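# Find the light check weight and set it on the dish

## Task

Four check weights look alike, but one weighs less than the others; identify it by comparing them on the balance and leave it lying flat on the red dish, with none of the other three on that dish. On the balance, the pointer sits over white when both pans hold equal weight and leans toward the lighter pan otherwise. Apart from the weights and the dish, nothing may end up toppled, and the balance must stay on the furniture it currently rests on.

## Robot and tools

Robots: three identical i2rt Big YAM arms, arm1, arm2 and arm3, each with six joints, a two-finger gripper and a wrist camera. Room cameras room_a and room_b are fixed; wrist cameras are arm1_cam_wrist, arm2_cam_wrist, arm3_cam_wrist. Each arm reaches roughly 1.0 m from its joint1 axis.

Frame: one shared scene frame, in metres, origin on the floor, +z up. Feet (base_link), each facing its own +x: arm1 at x=-0.017 y=+1.211 z=+0.828 quat_wxyz=(+0.030, -0.003, -0.002, -1.000); arm2 at x=+0.095 y=-0.011 z=+0.883 quat_wxyz=(+0.025, -0.002, -0.007, +1.000); arm3 at x=-0.083 y=-1.202 z=+0.816 quat_wxyz=(+0.086, +0.005, -0.002, +0.996). The hand point lies between the finger pads, about 1 cm behind the tips; fingers point along hand +z and open along hand y. Printed hand poses can be off, more so at long reach.

move: each arm is its own argument (arm1, arm2, arm3), plus optional cameras. An arm not named gets no new command but may keep pushing toward older targets. Per arm:
- joints: absolute targets keyed by name. joint1_rad -2.879 to 2.879 (yaw about the foot, positive counter-clockwise seen from above, 0 along the foot's +x); joint2_rad 0 to 3.141 (shoulder; 0 = upper arm back and about level, increasing lifts it up then forward); joint3_rad 0 to 3.019 (elbow; 0 folded, increasing opens); joint4_rad -1.692 to 1.57 (hand pitch, positive tips fingers up); joint5_rad -1.57 to 1.57 (hand sideways, positive to the arm's right); joint6_rad -2.094 to 2.094 (hand roll, positive clockwise viewed from behind); gripper_m 0 to 0.093 (fingertip gap in metres). Done-tolerances: ±0.045, ±0.14, ±0.09, ±0.055, ±0.03, ±0.035, ±0.003.
- target: an absolute hand pose, one list of 7 numbers [x, y, z, qw, qx, qy, qz] in the scene frame, metres, in the format of the hand line. The hand follows a straight line from its current hand_target to it. With target, joints may hold only gripper_m.
- speed: top path speed, 0.002 to 0.5 m/s (default 0.25), only valid with target; turning capped at twice that in rad/s.
- min_time_s: 0.1 to 8 s, shortest duration for that arm's joint moves.
All motions in one call start at once; hand paths in one call finish together, paced by the slowest. Paths last 0.5 to 10 s; a call lasts at most 15 s. Each step clips the commanded pose to within 100 mm and 20 degrees of the measured hand; expect errors of a centimetre or more, overshoot near a straight arm, and wide swings in joint moves. Paths ignore obstacles and other arms. Unknown keys make a call invalid; out-of-range values get it refused, and a refusal (or a stop during a call) cancels your later move, wait and finished_scene calls in that reply. An empty move returns every arm's full state, all images and the scene number.

Results: a move line such as "move: arm1 done; arm2 time_out"; per arm joint_positions, Joint velocities (rad/s, gripper m/s; "within noise" means still), joint torques (N m, positive toward larger angles, includes gravity; numbers 3 and 4 wrap at ±28), hand and hand_target. Arms under "as last shown" were not commanded. Status words: off_target (stopped short, may still push); time_out (joints keep pushing toward a nearby target; send the reported position to relax); not_followed / "joint command not followed" / "pose unreachable" (a self- and arm-collision check withheld the targets; the gripper still acts, and the arm may retry until given new targets). on_its_own lists uncommanded activity; "held at" is a target, not a reading. The pictures line gives image order; images can lag the state slightly.

Gripper: at full force gripper_m reads up to about 0.005 m below the object width (some up to 0.002 m above). Closed empty reads 0.000 to 0.003. Aim about 0.005 m under the contact reading for a firm grip; open well above the reading to release.

wait: seconds 0 to 10, optional cameras; commands nothing new.
zoom_image: camera name and region [x0, y0, x1, y1] in pixels of that camera's latest image (origin top-left, at most 504 by 504).
finished_scene: scene = the current scene number; irreversible, so the goal must already hold without the robots.

Cameras: all images 672x504. Room cameras are pinhole+radial, wrist cameras fisheye; calibration (K, D, T_world_to_cam) may be slightly off, room cameras by up to about 2.3 degrees and 9 mm. Wrist camera poses follow reported joints.

Hazards: arms never stop on contact and push hard. A forceful press between two arms (including one gripper closing on another's fingers) fails the scene; fingers, housings and cameras of different arms can still collide despite the check. Do not knock anything out of the work area or to the floor, drop parts from height, slam into fixed or heavy items, or topple anything other than the weights and dish; keep the balance where it is. Loose objects may occasionally get nudged. Holding loads, staying stretched out or pushing against obstacles heats motors: MOTOR HOT appears at 85 °C, and at 100 °C the arm goes limp (OVER-TEMPERATURE FAULT) for 30 to 60 s or more; keys it blocked read limit_stop_at_motor_heat and must be resent. The scene keeps running while you compose replies, holding the last commands.

Each tool is called after "Emit:" as name(argument=value, ...) on one line, values as JSON.

## Session

Emit:
move()

Scene clock: 0.00 s.
Joint torques (N m): no reading
Heat: arm1: hottest joint2_rad 37 °C; arm2: hottest joint2_rad 31 °C; arm3: hottest joint2_rad 36 °C.
Joint velocities: within noise
arm1.joint_positions: joint1_rad=+0.463 joint2_rad=+0.615 joint3_rad=+1.490 joint4_rad=-1.383 joint5_rad=+0.276 joint6_rad=+0.395 gripper_m=+0.09396
arm1.joint_status: not commanded
arm1.hand: x=-0.2166 y=+1.1519 z=+1.4100 quat_wxyz=(-0.119, -0.855, +0.016, +0.505) (m; scene frame)
arm1.hand_target: x=-0.2135 y=+1.1537 z=+1.4229 quat_wxyz=(-0.125, -0.847, +0.018, +0.516) (m; scene frame)
arm1.hand_status: not commanded
arm2.joint_positions: joint1_rad=+0.482 joint2_rad=+0.585 joint3_rad=+1.357 joint4_rad=-1.462 joint5_rad=+0.226 joint6_rad=+0.023 gripper_m=+0.09396
arm2.joint_status: not commanded
arm2.hand: x=-0.1095 y=-0.0683 z=+1.3892 quat_wxyz=(-0.010, +0.891, +0.138, -0.433) (m; scene frame)
arm2.hand_target: x=-0.1075 y=-0.0675 z=+1.4001 quat_wxyz=(-0.007, +0.885, +0.136, -0.444) (m; scene frame)
arm2.hand_status: not commanded
arm3.joint_positions: joint1_rad=-0.065 joint2_rad=+0.649 joint3_rad=+1.390 joint4_rad=-1.161 joint5_rad=-0.034 joint6_rad=-0.702 gripper_m=+0.09396
arm3.joint_status: not commanded
arm3.hand: x=-0.3410 y=-1.1470 z=+1.3892 quat_wxyz=(-0.236, +0.811, +0.203, -0.495) (m; scene frame)
arm3.hand_target: x=-0.3379 y=-1.1478 z=+1.4005 quat_wxyz=(-0.241, +0.804, +0.201, -0.504) (m; scene frame)
arm3.hand_status: not commanded
pictures: arm1_cam_wrist, arm2_cam_wrist, arm3_cam_wrist, room_a, room_b

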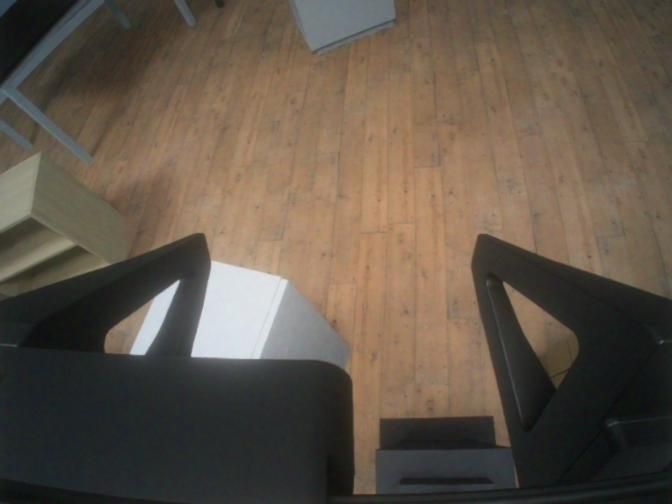

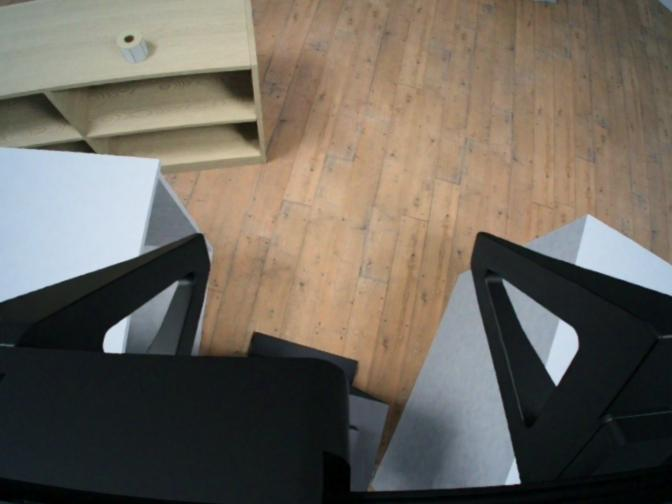

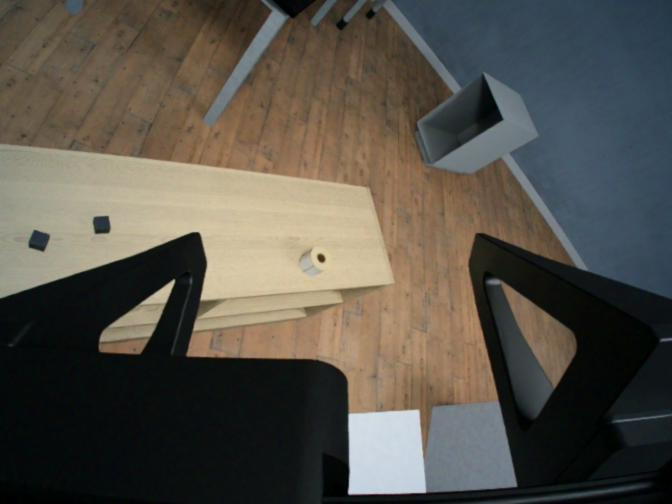

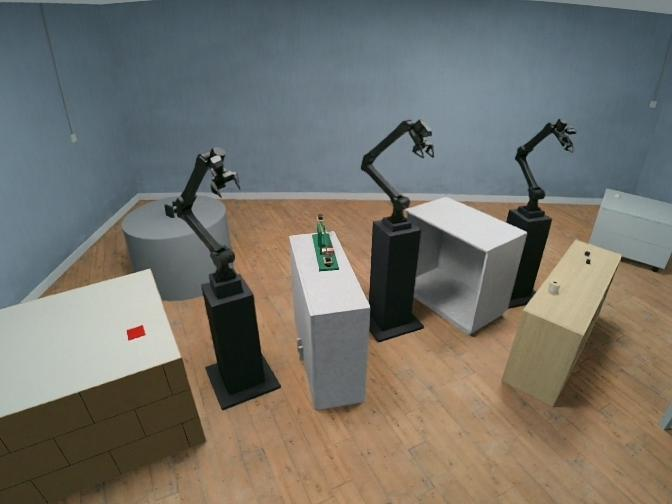

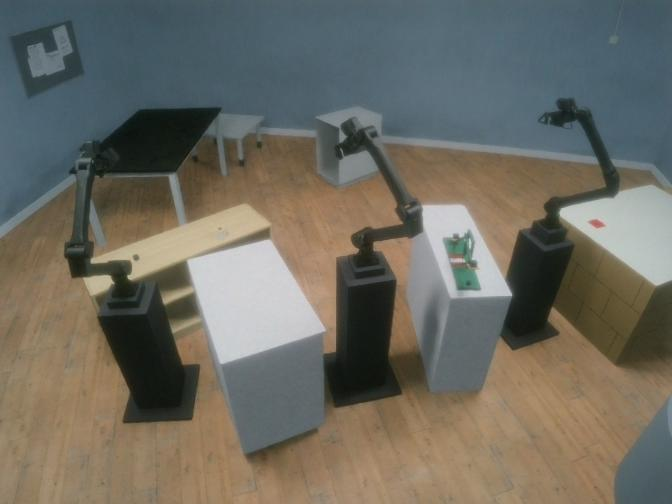

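Emit:
zoom_image(camera="room_a", region=[270, 190, 390, 290])

Emit:
zoom_image(camera="room_b", region=[400, 200, 520, 310])

Emit:
zoom_image(camera="room_a", region=[500, 220, 640, 340])

Emit:
zoom_image(camera="room_b", region=[80, 190, 290, 310])

Emit:
zoom_image(camera="room_a", region=[60, 270, 220, 400])

Scaled by 4.200 from the camera's 672x504 image, which has a finer 960x720 frame.

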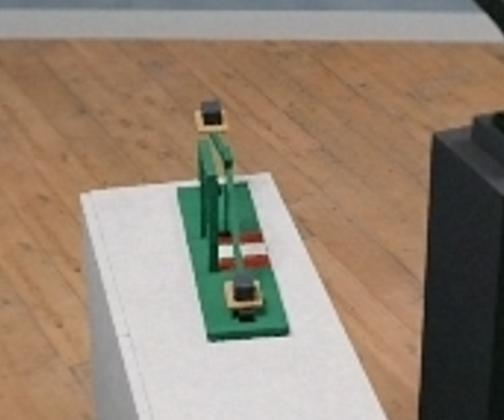

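Scaled by 4.200 from the camera's 672x504 image, which has a finer 960x720 frame.

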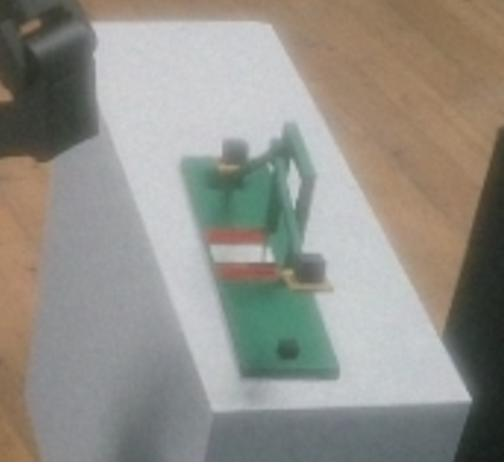

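Scaled by 3.600 from the camera's 672x504 image, which has a finer 960x720 frame.

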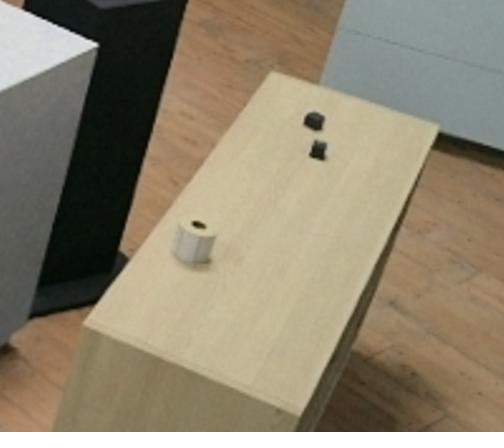

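Scaled by 2.400 from the camera's 672x504 image, which has a finer 960x720 frame.

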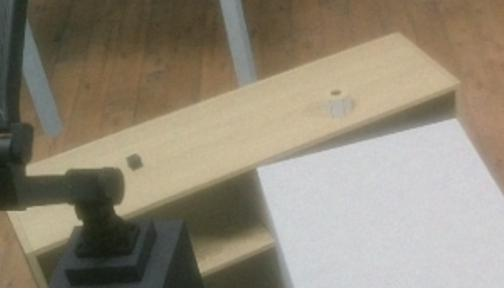

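Scaled by 3.150 from the camera's 672x504 image, which has a finer 960x720 frame.

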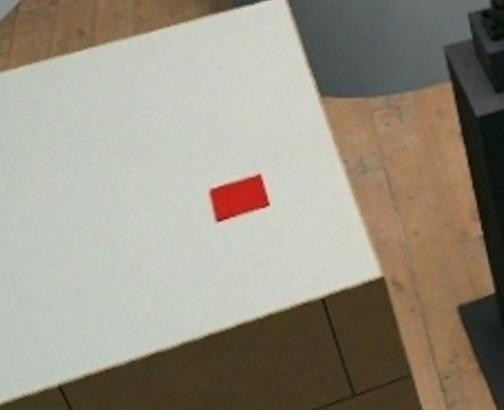

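Emit:
move(arm1={"joints":{"joint1_rad":1.99,"joint2_rad":1.2,"joint3_rad":1.5,"joint4_rad":-0.9,"joint5_rad":0,"joint6_rad":0}}, cameras=["arm1_cam_wrist","room_a","room_b"])

Emit:
zoom_image(camera="arm1_cam_wrist", region=[120, 0, 552, 350])

Scene clock: 4.57 s.
Joint torques (N m): arm1=[-0.21 -8.23 14.01 2.35 0.09 -0.21] | arm2=[1.32 2.26 10.91 1.88 0.07 0.11] | arm3=[-1.08 0.44 8.8 2.06 0 0.01]
Heat: arm1: hottest joint2_rad 37 °C; arm2: hottest joint2_rad 31 °C; arm3: hottest joint2_rad 36 °C.
move: arm1 done
Joint velocities: within noise
arm1.joint_positions: joint1_rad=+1.980 joint2_rad=+1.217 joint3_rad=+1.464 joint4_rad=-0.916 joint5_rad=-0.001 joint6_rad=+0.012 gripper_m=+0.09397
arm1.joint_status: all done
arm1.hand: x=+0.2211 y=+0.7503 z=+1.2777 quat_wxyz=(-0.371, -0.474, -0.765, +0.229) (m; scene frame)
arm1.hand_target: x=+0.2248 y=+0.7544 z=+1.3098 quat_wxyz=(-0.397, -0.457, -0.757, +0.246) (m; scene frame)
arm1.hand_status: not commanded
arm2, arm3: as last shown
arm3.hand_target: x=-0.3379 y=-1.1478 z=+1.4005 quat_wxyz=(-0.241, +0.805, +0.201, -0.504) (m; scene frame)
pictures: arm1_cam_wrist, room_a, room_b
camera_calibration:
arm1_cam_wrist: T_world_to_cam=[[-0.894903, -0.446258, 0.00150493, 0.530763], [-0.431001, 0.863422, -0.262185, -0.214531], [0.115703, -0.235279, -0.965016, 1.51151], [0, 0, 0, 1]] pos_world=[0.207632, 0.777715, 1.40159]

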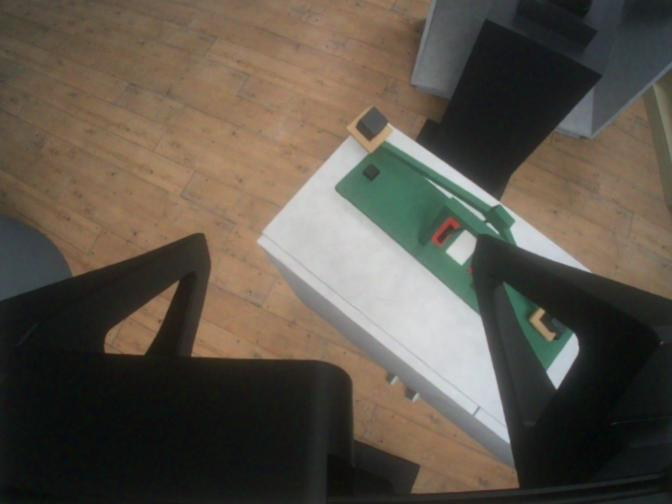

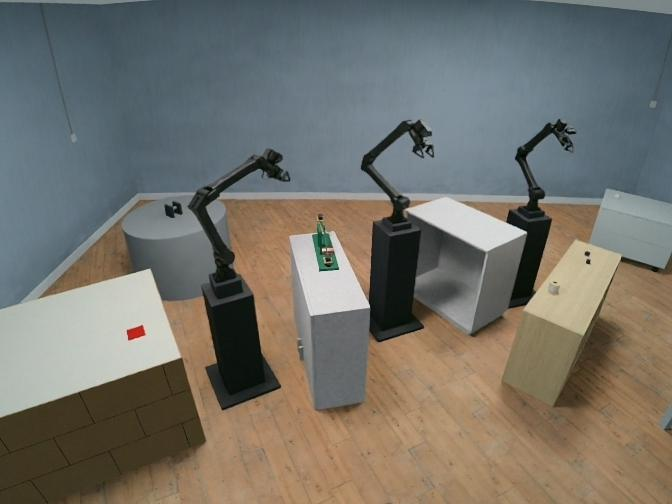

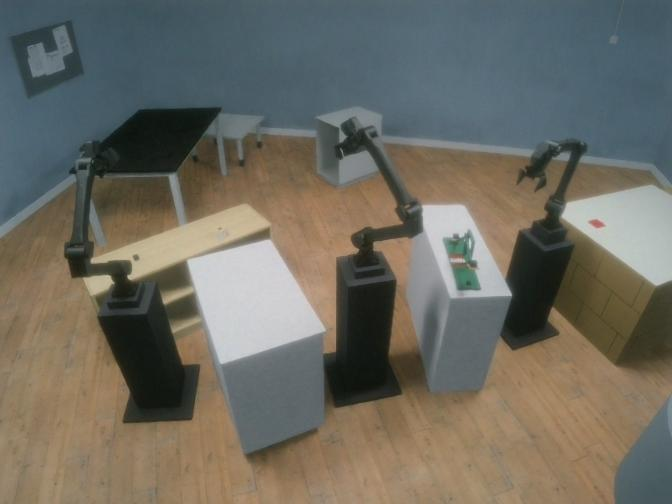

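Scaled by 1.167 from the camera's 672x504 image, which has a finer 960x720 frame.

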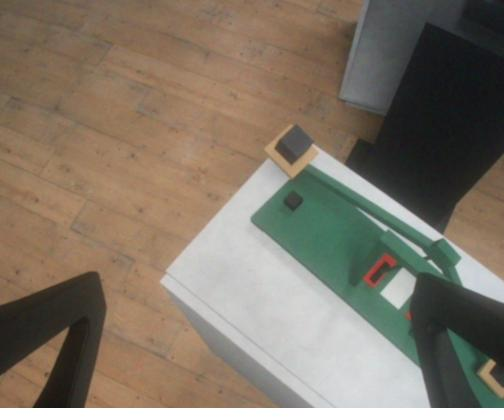

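Emit:
move(arm1={"target":[0.34,0.541,1.06,0.179,0.766,0.567,-0.242]}, cameras=["arm1_cam_wrist","room_a","room_b"])

Emit:
zoom_image(camera="arm1_cam_wrist", region=[200, 130, 500, 355])

Emit:
zoom_image(camera="room_a", region=[250, 160, 390, 280])

Scene clock: 10.07 s.
Joint torques (N m): arm1=[1.08 -16.79 15.71 0.58 0.47 0.07] | arm2=[1.49 2.08 10.99 2.02 0.07 0.11] | arm3=[-1.2 0.38 8.8 2.09 0 0.01]
Heat: arm1: hottest joint3_rad 38 °C; arm2: hottest joint2_rad 31 °C; arm3: hottest joint2_rad 36 °C.
move: arm1 off_target
Joint velocities: within noise
arm1.joint_positions: joint1_rad=+2.085 joint2_rad=+2.112 joint3_rad=+2.134 joint4_rad=-1.213 joint5_rad=+0.449 joint6_rad=+0.773 gripper_m=+0.09397
arm1.joint_status: not commanded
arm1.hand: x=+0.3243 y=+0.5477 z=+1.0439 quat_wxyz=(-0.159, -0.766, -0.574, +0.242) (m; scene frame)
arm1.hand_target: x=+0.3394 y=+0.5423 z=+1.0599 quat_wxyz=(-0.180, -0.766, -0.568, +0.242) (m; scene frame)
arm1.hand_status: off_target (0.023 m and 2.4 deg from the pose sent, 0.325 m and 46.5 deg at the start)
arm2, arm3: as last shown
pictures: arm1_cam_wrist, room_a, room_b
camera_calibration:
arm1_cam_wrist: T_world_to_cam=[[-0.95612, 0.290608, 0.0371738, 0.112094], [0.292248, 0.954977, 0.0510956, -0.668147], [-0.0206513, 0.0597175, -0.998002, 1.14338], [0, 0, 0, 1]] pos_world=[0.326052, 0.537209, 1.17107]

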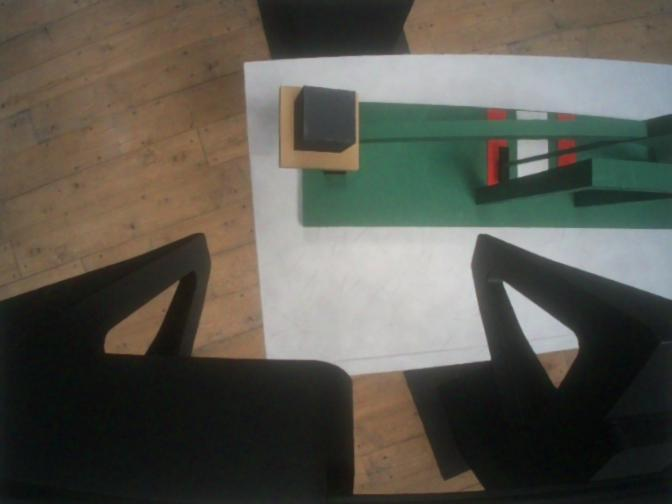

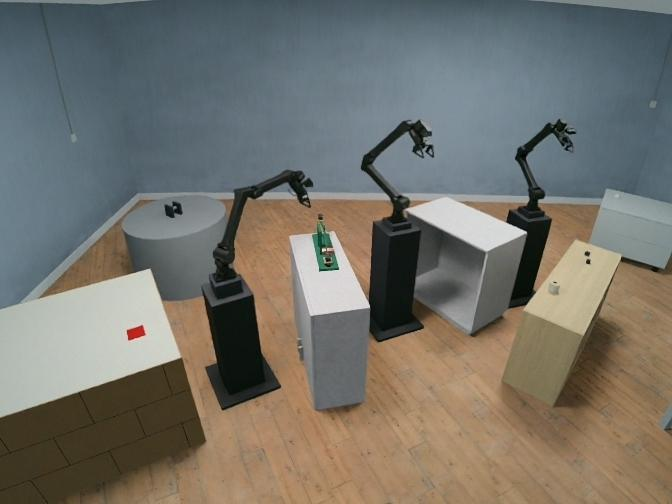

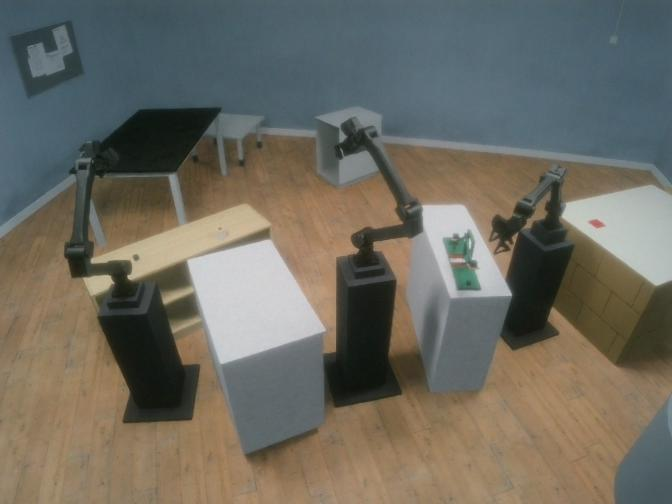

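Scaled by 1.680 from the camera's 672x504 image, which has a finer 960x720 frame.

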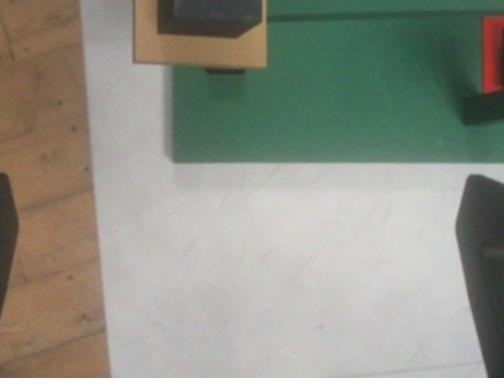

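Scaled by 3.600 from the camera's 672x504 image, which has a finer 960x720 frame.

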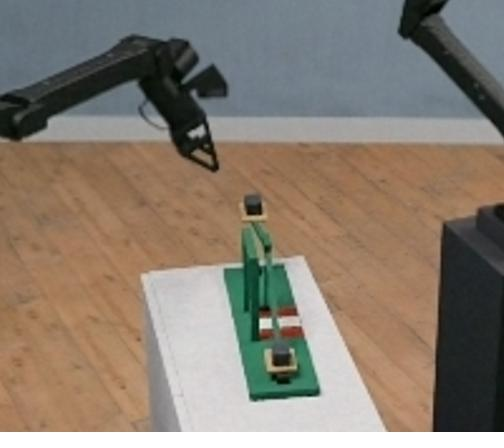

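Emit:
move(arm1={"target":[0.33,0.498,0.997,0.179,0.766,0.567,-0.242],"joints":{"gripper_m":0.07}}, cameras=["arm1_cam_wrist","room_a"])

Emit:
zoom_image(camera="room_a", region=[290, 180, 360, 240])

Emit:
zoom_image(camera="arm1_cam_wrist", region=[220, 110, 480, 310])

Scene clock: 12.43 s.
Joint torques (N m): arm1=[-1.79 -18.67 15.5 1.47 0.3 -0.23] | arm2=[1.55 2.08 10.96 1.91 0.09 0.11] | arm3=[-1.14 0.32 8.79 2.07 -0.01 0.02]
Heat: arm1: hottest joint3_rad 39 °C; arm2: hottest joint2_rad 31 °C; arm3: hottest joint2_rad 36 °C.
move: arm1 off_target
Joint velocities: within noise
arm1.joint_positions: joint1_rad=+2.064 joint2_rad=+2.233 joint3_rad=+2.146 joint4_rad=-1.121 joint5_rad=+0.437 joint6_rad=+0.758 gripper_m=+0.07010
arm1.joint_status: all done
arm1.hand: x=+0.3265 y=+0.5173 z=+0.9667 quat_wxyz=(-0.147, -0.768, -0.576, +0.238) (m; scene frame)
arm1.hand_target: x=+0.3289 y=+0.5001 z=+0.9976 quat_wxyz=(-0.180, -0.766, -0.567, +0.243) (m; scene frame)
arm1.hand_status: off_target (0.036 m and 3.8 deg from the pose sent, 0.069 m and 2.4 deg at the start)
arm2, arm3: as last shown
pictures: arm1_cam_wrist, room_a
camera_calibration:
arm1_cam_wrist: T_world_to_cam=[[-0.954604, 0.293319, 0.0519163, 0.109684], [0.296522, 0.952326, 0.0717682, -0.655834], [-0.0283902, 0.0839045, -0.996069, 1.05632], [0, 0, 0, 1]] pos_world=[0.329163, 0.503765, 1.09355]

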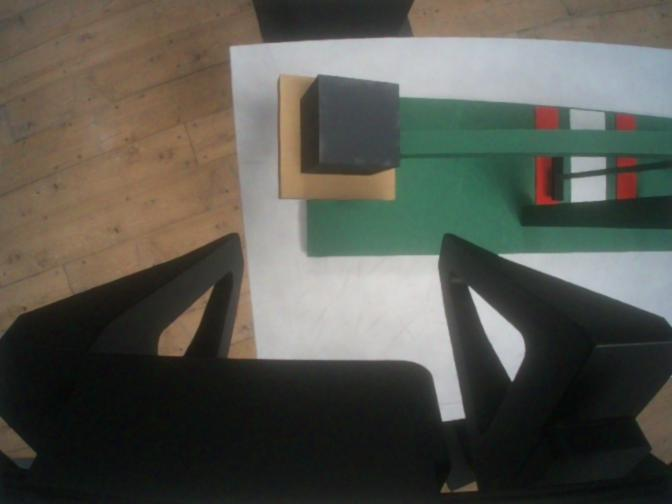

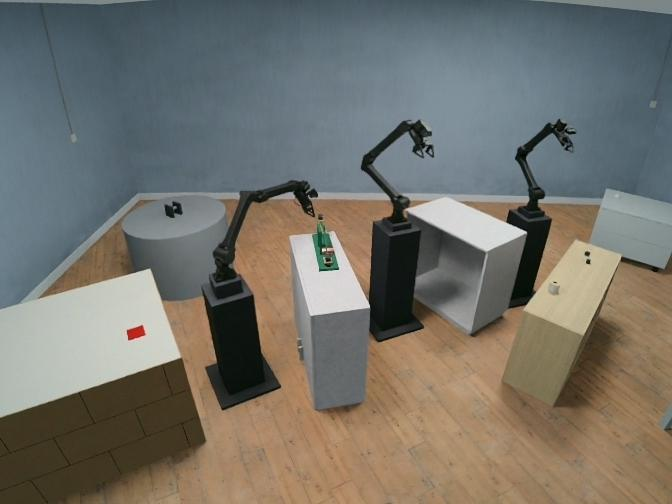

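Scaled by 7.200 from the camera's 672x504 image, which has a finer 960x720 frame.

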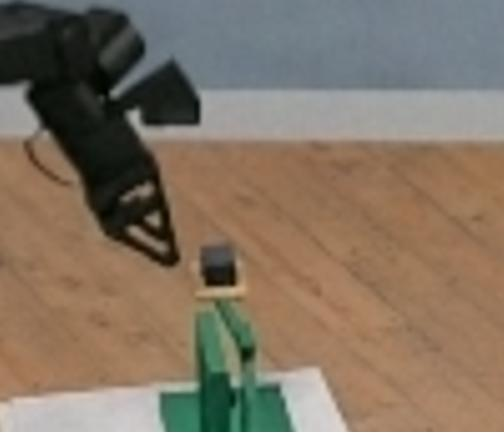

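Scaled by 1.938 from the camera's 672x504 image, which has a finer 960x720 frame.

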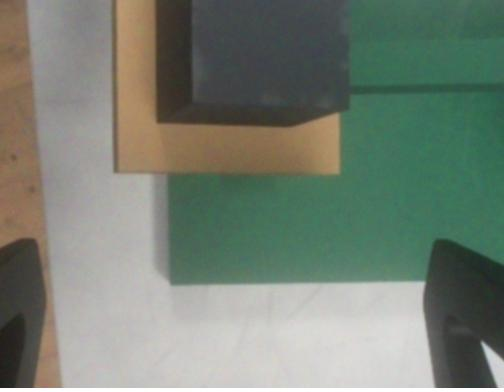

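Emit:
move(arm1={"target":[0.3085,0.483,0.993,0.179,0.766,0.567,-0.242],"speed":0.1}, cameras=["arm1_cam_wrist","room_a"])

Emit:
zoom_image(camera="room_a", region=[290, 180, 360, 240])

Scene clock: 14.67 s.
Joint torques (N m): arm1=[-1.2 -18.43 15.32 1.47 0.24 -0.23] | arm2=[1.55 2.32 10.96 1.94 0.07 0.11] | arm3=[-1.03 0.44 8.8 2.09 -0.01 0.01]
Heat: arm1: hottest joint2_rad 39 °C; arm2: hottest joint3_rad 32 °C; arm3: hottest joint2_rad 36 °C.
move: arm1 off_target
Joint velocities: within noise
arm1.joint_positions: joint1_rad=+2.024 joint2_rad=+2.233 joint3_rad=+2.146 joint4_rad=-1.100 joint5_rad=+0.422 joint6_rad=+0.723 gripper_m=+0.07010
arm1.joint_status: not commanded
arm1.hand: x=+0.3032 y=+0.5012 z=+0.9676 quat_wxyz=(-0.150, -0.770, -0.573, +0.238) (m; scene frame)
arm1.hand_target: x=+0.3075 y=+0.4849 z=+0.9936 quat_wxyz=(-0.180, -0.766, -0.567, +0.243) (m; scene frame)
arm1.hand_status: off_target (0.032 m and 3.5 deg from the pose sent, 0.047 m and 3.9 deg at the start)
arm2, arm3: as last shown
pictures: arm1_cam_wrist, room_a
camera_calibration:
arm1_cam_wrist: T_world_to_cam=[[-0.953726, 0.297239, 0.0453467, 0.0962899], [0.299839, 0.951444, 0.0696445, -0.632194], [-0.0224438, 0.0800184, -0.996541, 1.05855], [0, 0, 0, 1]] pos_world=[0.305149, 0.488173, 1.09455]

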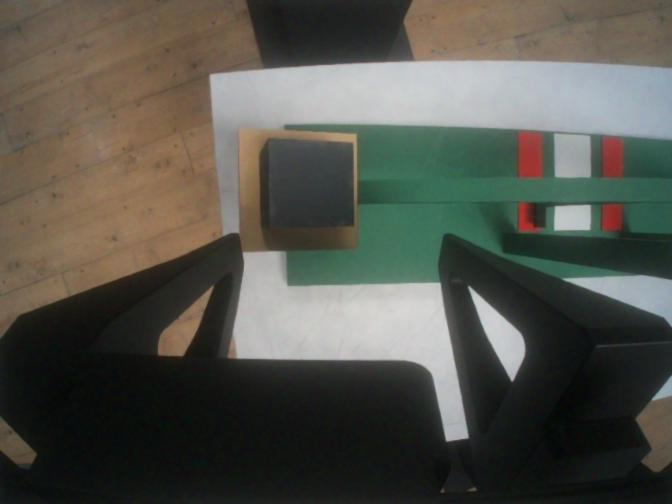

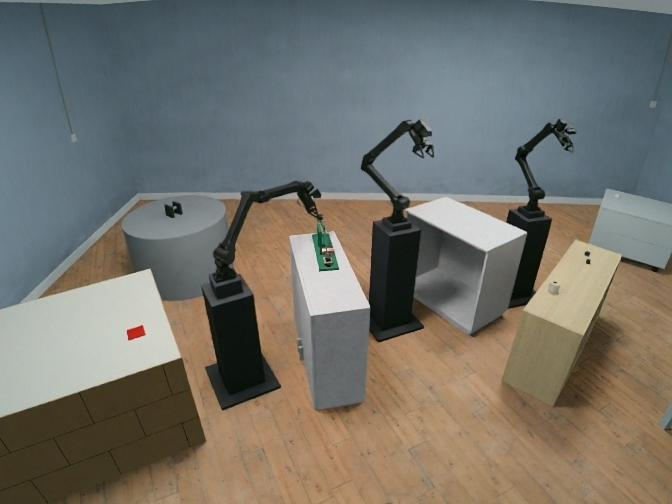

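Scaled by 7.200 from the camera's 672x504 image, which has a finer 960x720 frame.

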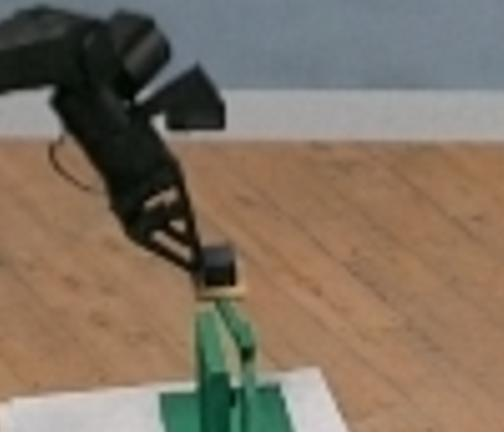

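Emit:
move(arm1={"target":[0.309,0.456,0.984,0.179,0.766,0.567,-0.242],"speed":0.08}, cameras=["arm1_cam_wrist","room_a","room_b"])

Emit:
zoom_image(camera="room_a", region=[290, 180, 360, 240])

Emit:
zoom_image(camera="room_b", region=[440, 210, 520, 290])

Scene clock: 16.87 s.
Joint torques (N m): arm1=[-1.44 -18.61 15.69 0.65 0.25 -0.21] | arm2=[1.49 2.37 10.96 1.92 0.07 0.13] | arm3=[-1.08 0.5 8.77 2.07 -0.01 0.01]
Heat: arm1: hottest joint3_rad 40 °C; arm2: hottest joint3_rad 32 °C; arm3: hottest joint2_rad 36 °C.
move: arm1 off_target
Joint velocities: within noise
arm1.joint_positions: joint1_rad=+2.013 joint2_rad=+2.321 joint3_rad=+2.293 joint4_rad=-1.123 joint5_rad=+0.414 joint6_rad=+0.705 gripper_m=+0.07010
arm1.joint_status: not commanded
arm1.hand: x=+0.3112 y=+0.4713 z=+0.9670 quat_wxyz=(-0.164, -0.767, -0.572, +0.239) (m; scene frame)
arm1.hand_target: x=+0.3083 y=+0.4573 z=+0.9842 quat_wxyz=(-0.180, -0.766, -0.567, +0.242) (m; scene frame)
arm1.hand_status: off_target (0.023 m and 1.8 deg from the pose sent, 0.048 m and 3.5 deg at the start)
arm2, arm3: as last shown
pictures: arm1_cam_wrist, room_a, room_b
camera_calibration:
arm1_cam_wrist: T_world_to_cam=[[-0.956384, 0.291112, 0.0241425, 0.137103], [0.291989, 0.955105, 0.0501627, -0.586529], [-0.00845567, 0.0550242, -0.998449, 1.06982], [0, 0, 0, 1]] pos_world=[0.311429, 0.461418, 1.09427]

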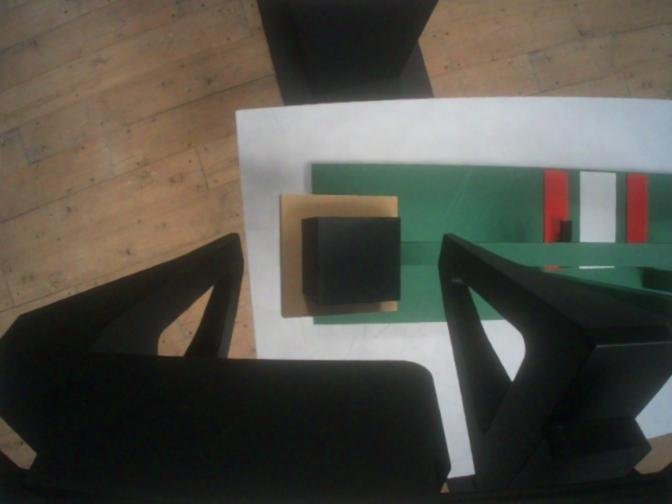

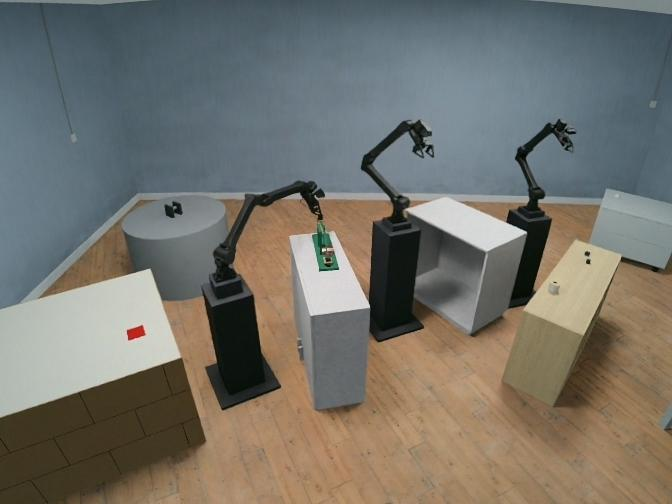

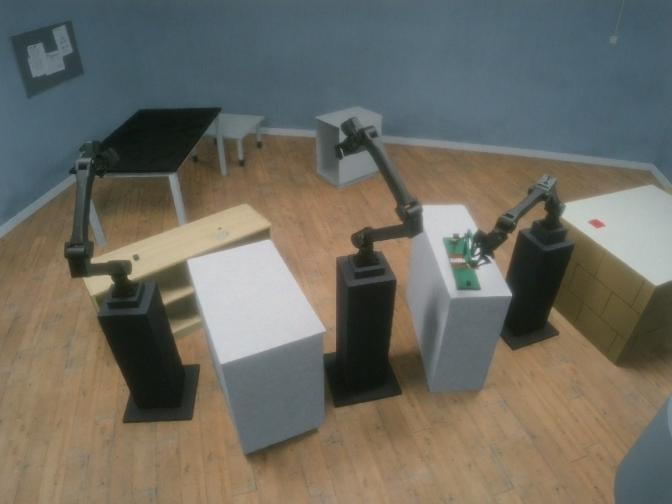

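Scaled by 7.200 from the camera's 672x504 image, which has a finer 960x720 frame.

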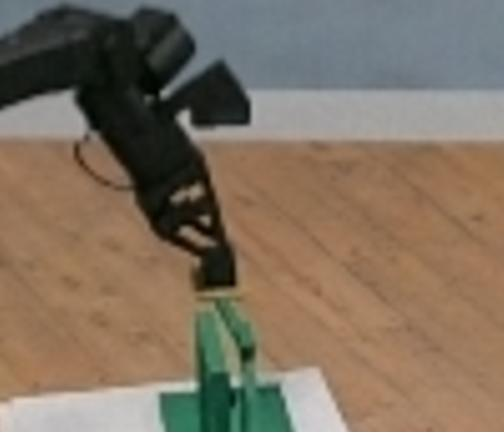

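Scaled by 6.300 from the camera's 672x504 image, which has a finer 960x720 frame.

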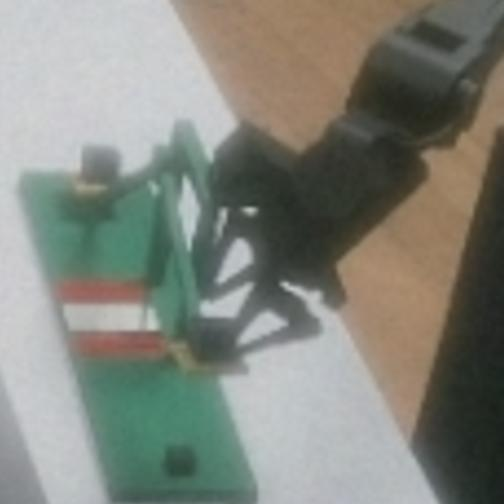

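Emit:
move(arm1={"target":[0.305,0.456,0.971,0.179,0.766,0.567,-0.242],"speed":0.08}, cameras=["arm1_cam_wrist","room_a"])

Emit:
zoom_image(camera="room_a", region=[290, 180, 360, 240])

Emit:
zoom_image(camera="arm1_cam_wrist", region=[220, 160, 460, 360])

Scene clock: 18.23 s.
Joint torques (N m): arm1=[-1.14 -18.78 12.48 1.66 0.24 -0.22] | arm2=[1.49 2.2 10.97 1.89 0.09 0.1] | arm3=[-1.2 0.5 8.81 2.07 -0.01 0.01]
Heat: arm1: hottest joint3_rad 40 °C; arm2: hottest joint3_rad 32 °C; arm3: hottest joint2_rad 36 °C.
move: arm1 off_target
Joint velocities: within noise
arm1.joint_positions: joint1_rad=+2.011 joint2_rad=+2.321 joint3_rad=+2.293 joint4_rad=-1.109 joint5_rad=+0.413 joint6_rad=+0.702 gripper_m=+0.07010
arm1.joint_status: not commanded
arm1.hand: x=+0.3112 y=+0.4680 z=+0.9683 quat_wxyz=(-0.170, -0.767, -0.570, +0.239) (m; scene frame)
arm1.hand_target: x=+0.3047 y=+0.4565 z=+0.9712 quat_wxyz=(-0.179, -0.766, -0.567, +0.242) (m; scene frame)
arm1.hand_status: off_target (0.014 m and 1.1 deg from the pose sent, 0.017 m and 1.8 deg at the start)
arm2, arm3: as last shown
pictures: arm1_cam_wrist, room_a
camera_calibration:
arm1_cam_wrist: T_world_to_cam=[[-0.956774, 0.290457, 0.0147558, 0.147549], [0.290825, 0.955879, 0.0414282, -0.574987], [-0.00207163, 0.0439287, -0.999033, 1.07498], [0, 0, 0, 1]] pos_world=[0.310618, 0.459539, 1.09558]

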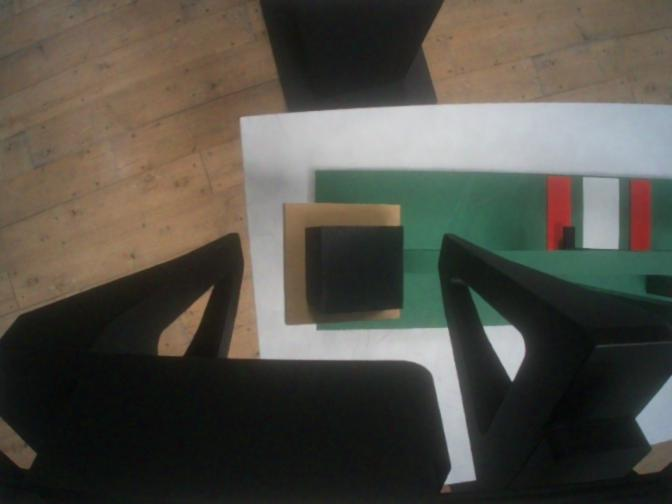

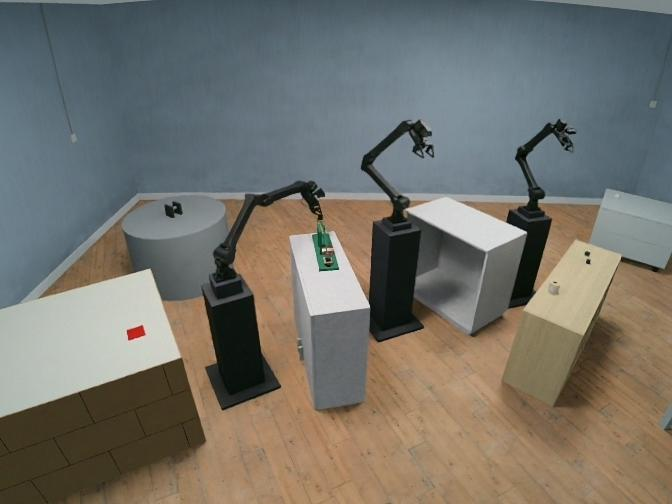

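Scaled by 7.200 from the camera's 672x504 image, which has a finer 960x720 frame.

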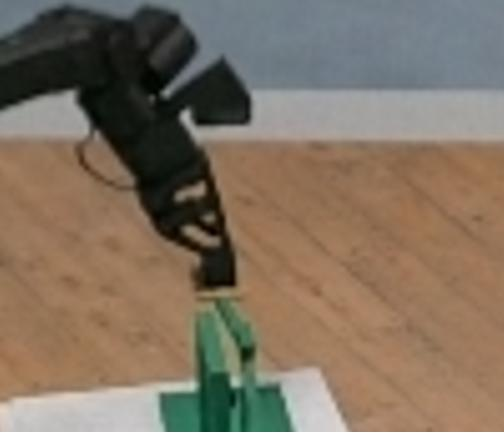

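Scaled by 2.100 from the camera's 672x504 image, which has a finer 960x720 frame.

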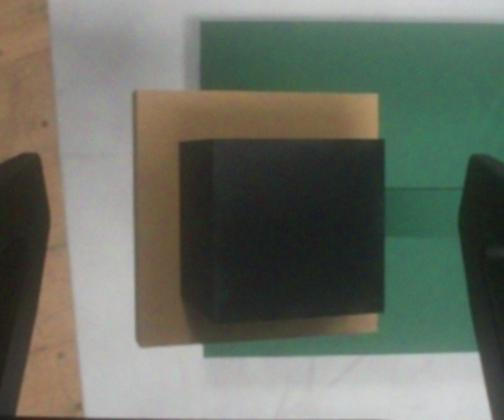

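Emit:
move(arm1={"target":[0.303,0.458,0.964,0.179,0.766,0.567,-0.242],"speed":0.08}, cameras=["arm1_cam_wrist","room_a"])

Emit:
zoom_image(camera="room_a", region=[290, 180, 360, 240])

Scene clock: 19.50 s.
Joint torques (N m): arm1=[-1.55 -19.49 11.52 1.55 0.24 -0.22] | arm2=[1.67 2.02 11 1.96 0.09 0.11] | arm3=[-1.14 0.5 8.79 2.1 0 0.01]
Heat: arm1: hottest joint3_rad 41 °C; arm2: hottest joint3_rad 32 °C; arm3: hottest joint2_rad 36 °C.
move: arm1 off_target
Joint velocities: within noise
arm1.joint_positions: joint1_rad=+2.011 joint2_rad=+2.321 joint3_rad=+2.271 joint4_rad=-1.083 joint5_rad=+0.412 joint6_rad=+0.701 gripper_m=+0.07010
arm1.joint_status: not commanded
arm1.hand: x=+0.3112 y=+0.4675 z=+0.9602 quat_wxyz=(-0.172, -0.767, -0.570, +0.239) (m; scene frame)
arm1.hand_target: x=+0.3029 y=+0.4584 z=+0.9641 quat_wxyz=(-0.179, -0.766, -0.567, +0.242) (m; scene frame)
arm1.hand_status: off_target (0.013 m and 0.9 deg from the pose sent, 0.014 m and 1.1 deg at the start)
arm2, arm3: as last shown
pictures: arm1_cam_wrist, room_a
camera_calibration:
arm1_cam_wrist: T_world_to_cam=[[-0.956998, 0.289846, 0.0119801, 0.150803], [0.290094, 0.956193, 0.0392399, -0.571915], [-0.0000817618, 0.0410278, -0.999158, 1.06775], [0, 0, 0, 1]] pos_world=[0.310315, 0.459344, 1.08748]

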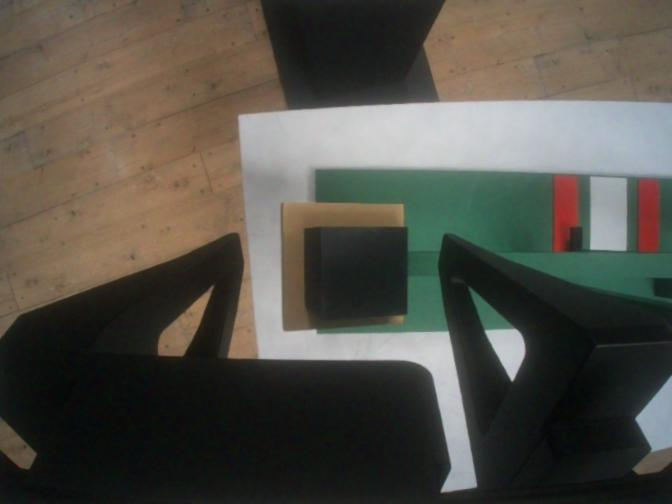

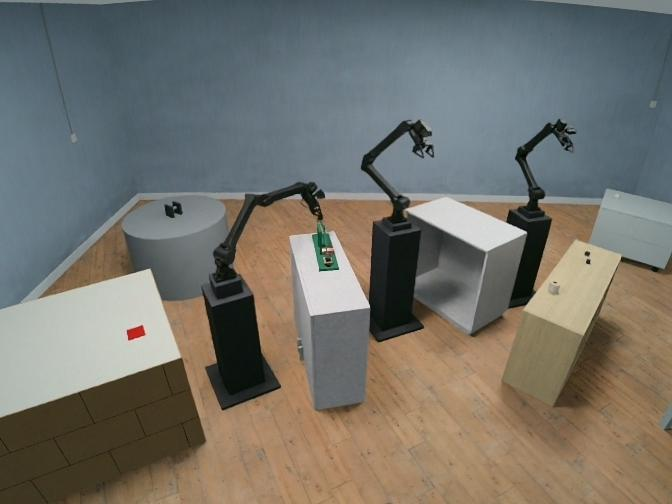

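Scaled by 7.200 from the camera's 672x504 image, which has a finer 960x720 frame.

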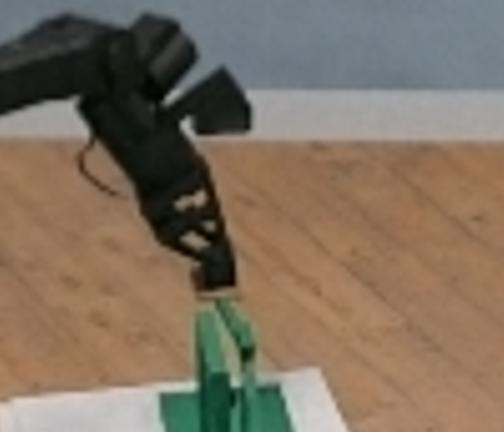

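Emit:
move(arm1={"joints":{"gripper_m":0.034}})

Emit:
move(arm1={"joints":{"gripper_m":0.021}}, cameras=["arm1_cam_wrist"])

Scene clock: 20.63 s.
Joint torques (N m): arm1=[-1.2 -19.66 11.36 1.72 0.23 -0.23] | arm2=[1.61 2.32 10.96 1.92 0.06 0.11] | arm3=[-1.2 0.32 8.75 2.06 -0.01 0.02]
Heat: arm1: hottest joint3_rad 41 °C; arm2: hottest joint3_rad 33 °C; arm3: hottest joint2_rad 36 °C.
move: arm1 done
Joint velocities: within noise
arm1.joint_positions: joint1_rad=+2.003 joint2_rad=+2.321 joint3_rad=+2.269 joint4_rad=-1.082 joint5_rad=+0.412 joint6_rad=+0.699 gripper_m=+0.03419
arm1.joint_status: all done
arm1.hand: x=+0.3056 y=+0.4655 z=+0.9592 quat_wxyz=(-0.170, -0.768, -0.568, +0.240) (m; scene frame)
arm1.hand_target: x=+0.3028 y=+0.4583 z=+0.9642 quat_wxyz=(-0.179, -0.766, -0.567, +0.242) (m; scene frame)
arm1.hand_status: not commanded
arm2.joint_positions: joint1_rad=+0.482 joint2_rad=+0.585 joint3_rad=+1.357 joint4_rad=-1.462 joint5_rad=+0.226 joint6_rad=+0.023 gripper_m=+0.09396
arm2.joint_status: not commanded
arm2.hand: x=-0.1095 y=-0.0683 z=+1.3892 quat_wxyz=(-0.010, +0.891, +0.138, -0.433) (m; scene frame)
arm2.hand_target: x=-0.1075 y=-0.0675 z=+1.4001 quat_wxyz=(-0.007, +0.885, +0.136, -0.444) (m; scene frame)
arm2.hand_status: not commanded
arm3.joint_positions: joint1_rad=-0.065 joint2_rad=+0.649 joint3_rad=+1.390 joint4_rad=-1.161 joint5_rad=-0.034 joint6_rad=-0.702 gripper_m=+0.09396
arm3.joint_status: not commanded
arm3.hand: x=-0.3410 y=-1.1470 z=+1.3892 quat_wxyz=(-0.236, +0.811, +0.203, -0.495) (m; scene frame)
arm3.hand_target: x=-0.3379 y=-1.1478 z=+1.4005 quat_wxyz=(-0.241, +0.805, +0.201, -0.504) (m; scene frame)
arm3.hand_status: not commanded
pictures: none

Scene clock: 21.07 s.
Joint torques (N m): arm1=[-1.2 -19.19 11.51 1.69 0.25 -0.19] | arm2=[1.73 2.2 10.97 1.87 0.07 0.12] | arm3=[-1.14 0.38 8.77 2.06 0 0.01]
Heat: arm1: hottest joint3_rad 41 °C; arm2: hottest joint3_rad 33 °C; arm3: hottest joint2_rad 36 °C.
move: arm1 off_target
Joint velocities: within noise
arm1.joint_positions: joint1_rad=+2.003 joint2_rad=+2.321 joint3_rad=+2.269 joint4_rad=-1.082 joint5_rad=+0.412 joint6_rad=+0.699 gripper_m=+0.03146
arm1.joint_status: gripper_m off_target (ended at +0.03149, target +0.02100)
arm1.hand: x=+0.3056 y=+0.4655 z=+0.9592 quat_wxyz=(-0.170, -0.768, -0.568, +0.240) (m; scene frame)
arm1.hand_target: x=+0.3028 y=+0.4583 z=+0.9642 quat_wxyz=(-0.179, -0.766, -0.567, +0.242) (m; scene frame)
arm1.hand_status: not commanded
arm2, arm3: as last shown
pictures: arm1_cam_wrist
camera_calibration:
arm1_cam_wrist: T_world_to_cam=[[-0.955308, 0.295266, 0.0143195, 0.140749], [0.295608, 0.95445, 0.0405172, -0.570475], [-0.00170388, 0.0429394, -0.999076, 1.06637], [0, 0, 0, 1]] pos_world=[0.304913, 0.457142, 1.08648]

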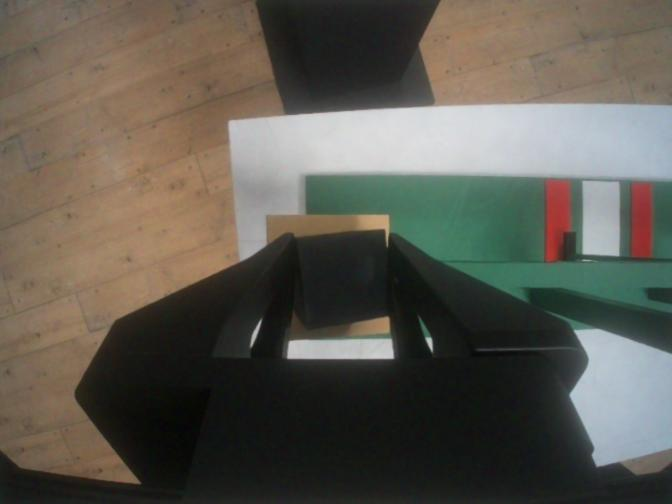

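Emit:
move(arm1={"target":[0.303,0.475,1.1,0.179,0.766,0.567,-0.242],"speed":0.15}, cameras=["arm1_cam_wrist","room_b"])

Scene clock: 23.73 s.
Joint torques (N m): arm1=[-0.44 -18.9 15.88 0.81 0.37 -0.14] | arm2=[1.38 2.2 11 1.99 0.08 0.12] | arm3=[-1.26 0.38 8.76 2.06 -0.02 0.02]
Heat: arm1: hottest joint3_rad 42 °C; arm2: hottest joint3_rad 33 °C; arm3: hottest joint2_rad 36 °C.
move: arm1 off_target
Joint velocities: arm1=[-0.015 0.005 -0.046 -0.002 -0.022 -0.007 0] | arm2=[within noise] | arm3=[within noise]
arm1.joint_positions: joint1_rad=+2.003 joint2_rad=+2.333 joint3_rad=+2.604 joint4_rad=-1.438 joint5_rad=+0.412 joint6_rad=+0.699 gripper_m=+0.03146
arm1.joint_status: not commanded
arm1.hand: x=+0.2981 y=+0.4816 z=+1.0749 quat_wxyz=(-0.155, -0.769, -0.573, +0.238) (m; scene frame)
arm1.hand_target: x=+0.3022 y=+0.4765 z=+1.1000 quat_wxyz=(-0.180, -0.766, -0.567, +0.242) (m; scene frame)
arm1.hand_status: off_target (0.026 m and 2.9 deg from the pose sent, 0.141 m and 1.1 deg at the start; pose on its path clipped on 5 of 76 steps)
arm2, arm3: as last shown
pictures: arm1_cam_wrist, room_b
camera_calibration:
arm1_cam_wrist: T_world_to_cam=[[-0.954825, 0.294832, 0.0371955, 0.102635], [0.296688, 0.952899, 0.0629307, -0.612011], [-0.0168895, 0.0711233, -0.997325, 1.17029], [0, 0, 0, 1]] pos_world=[0.299341, 0.469689, 1.20186]

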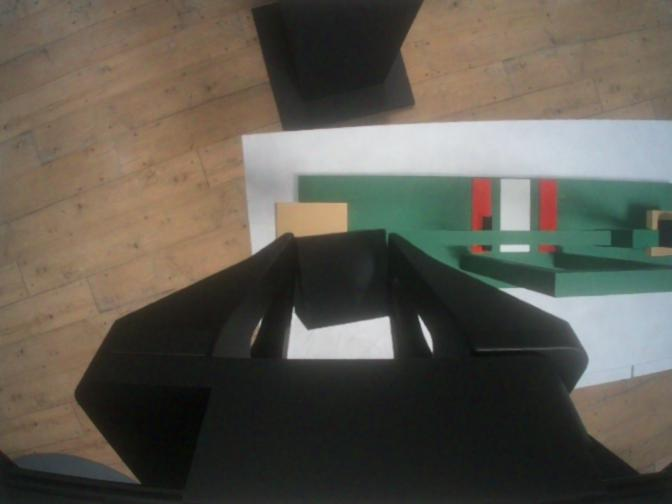

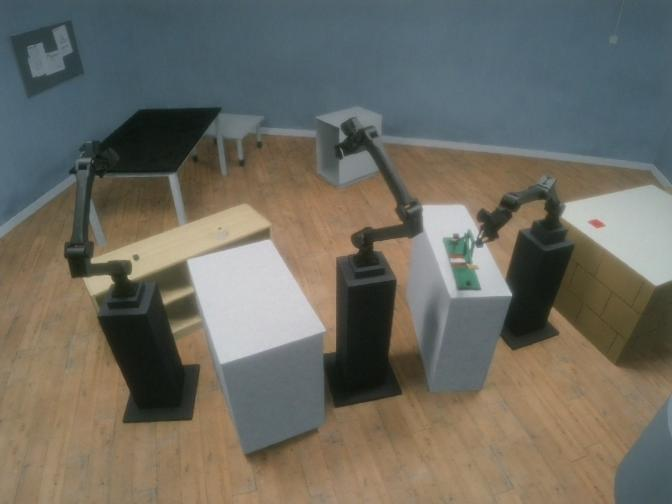

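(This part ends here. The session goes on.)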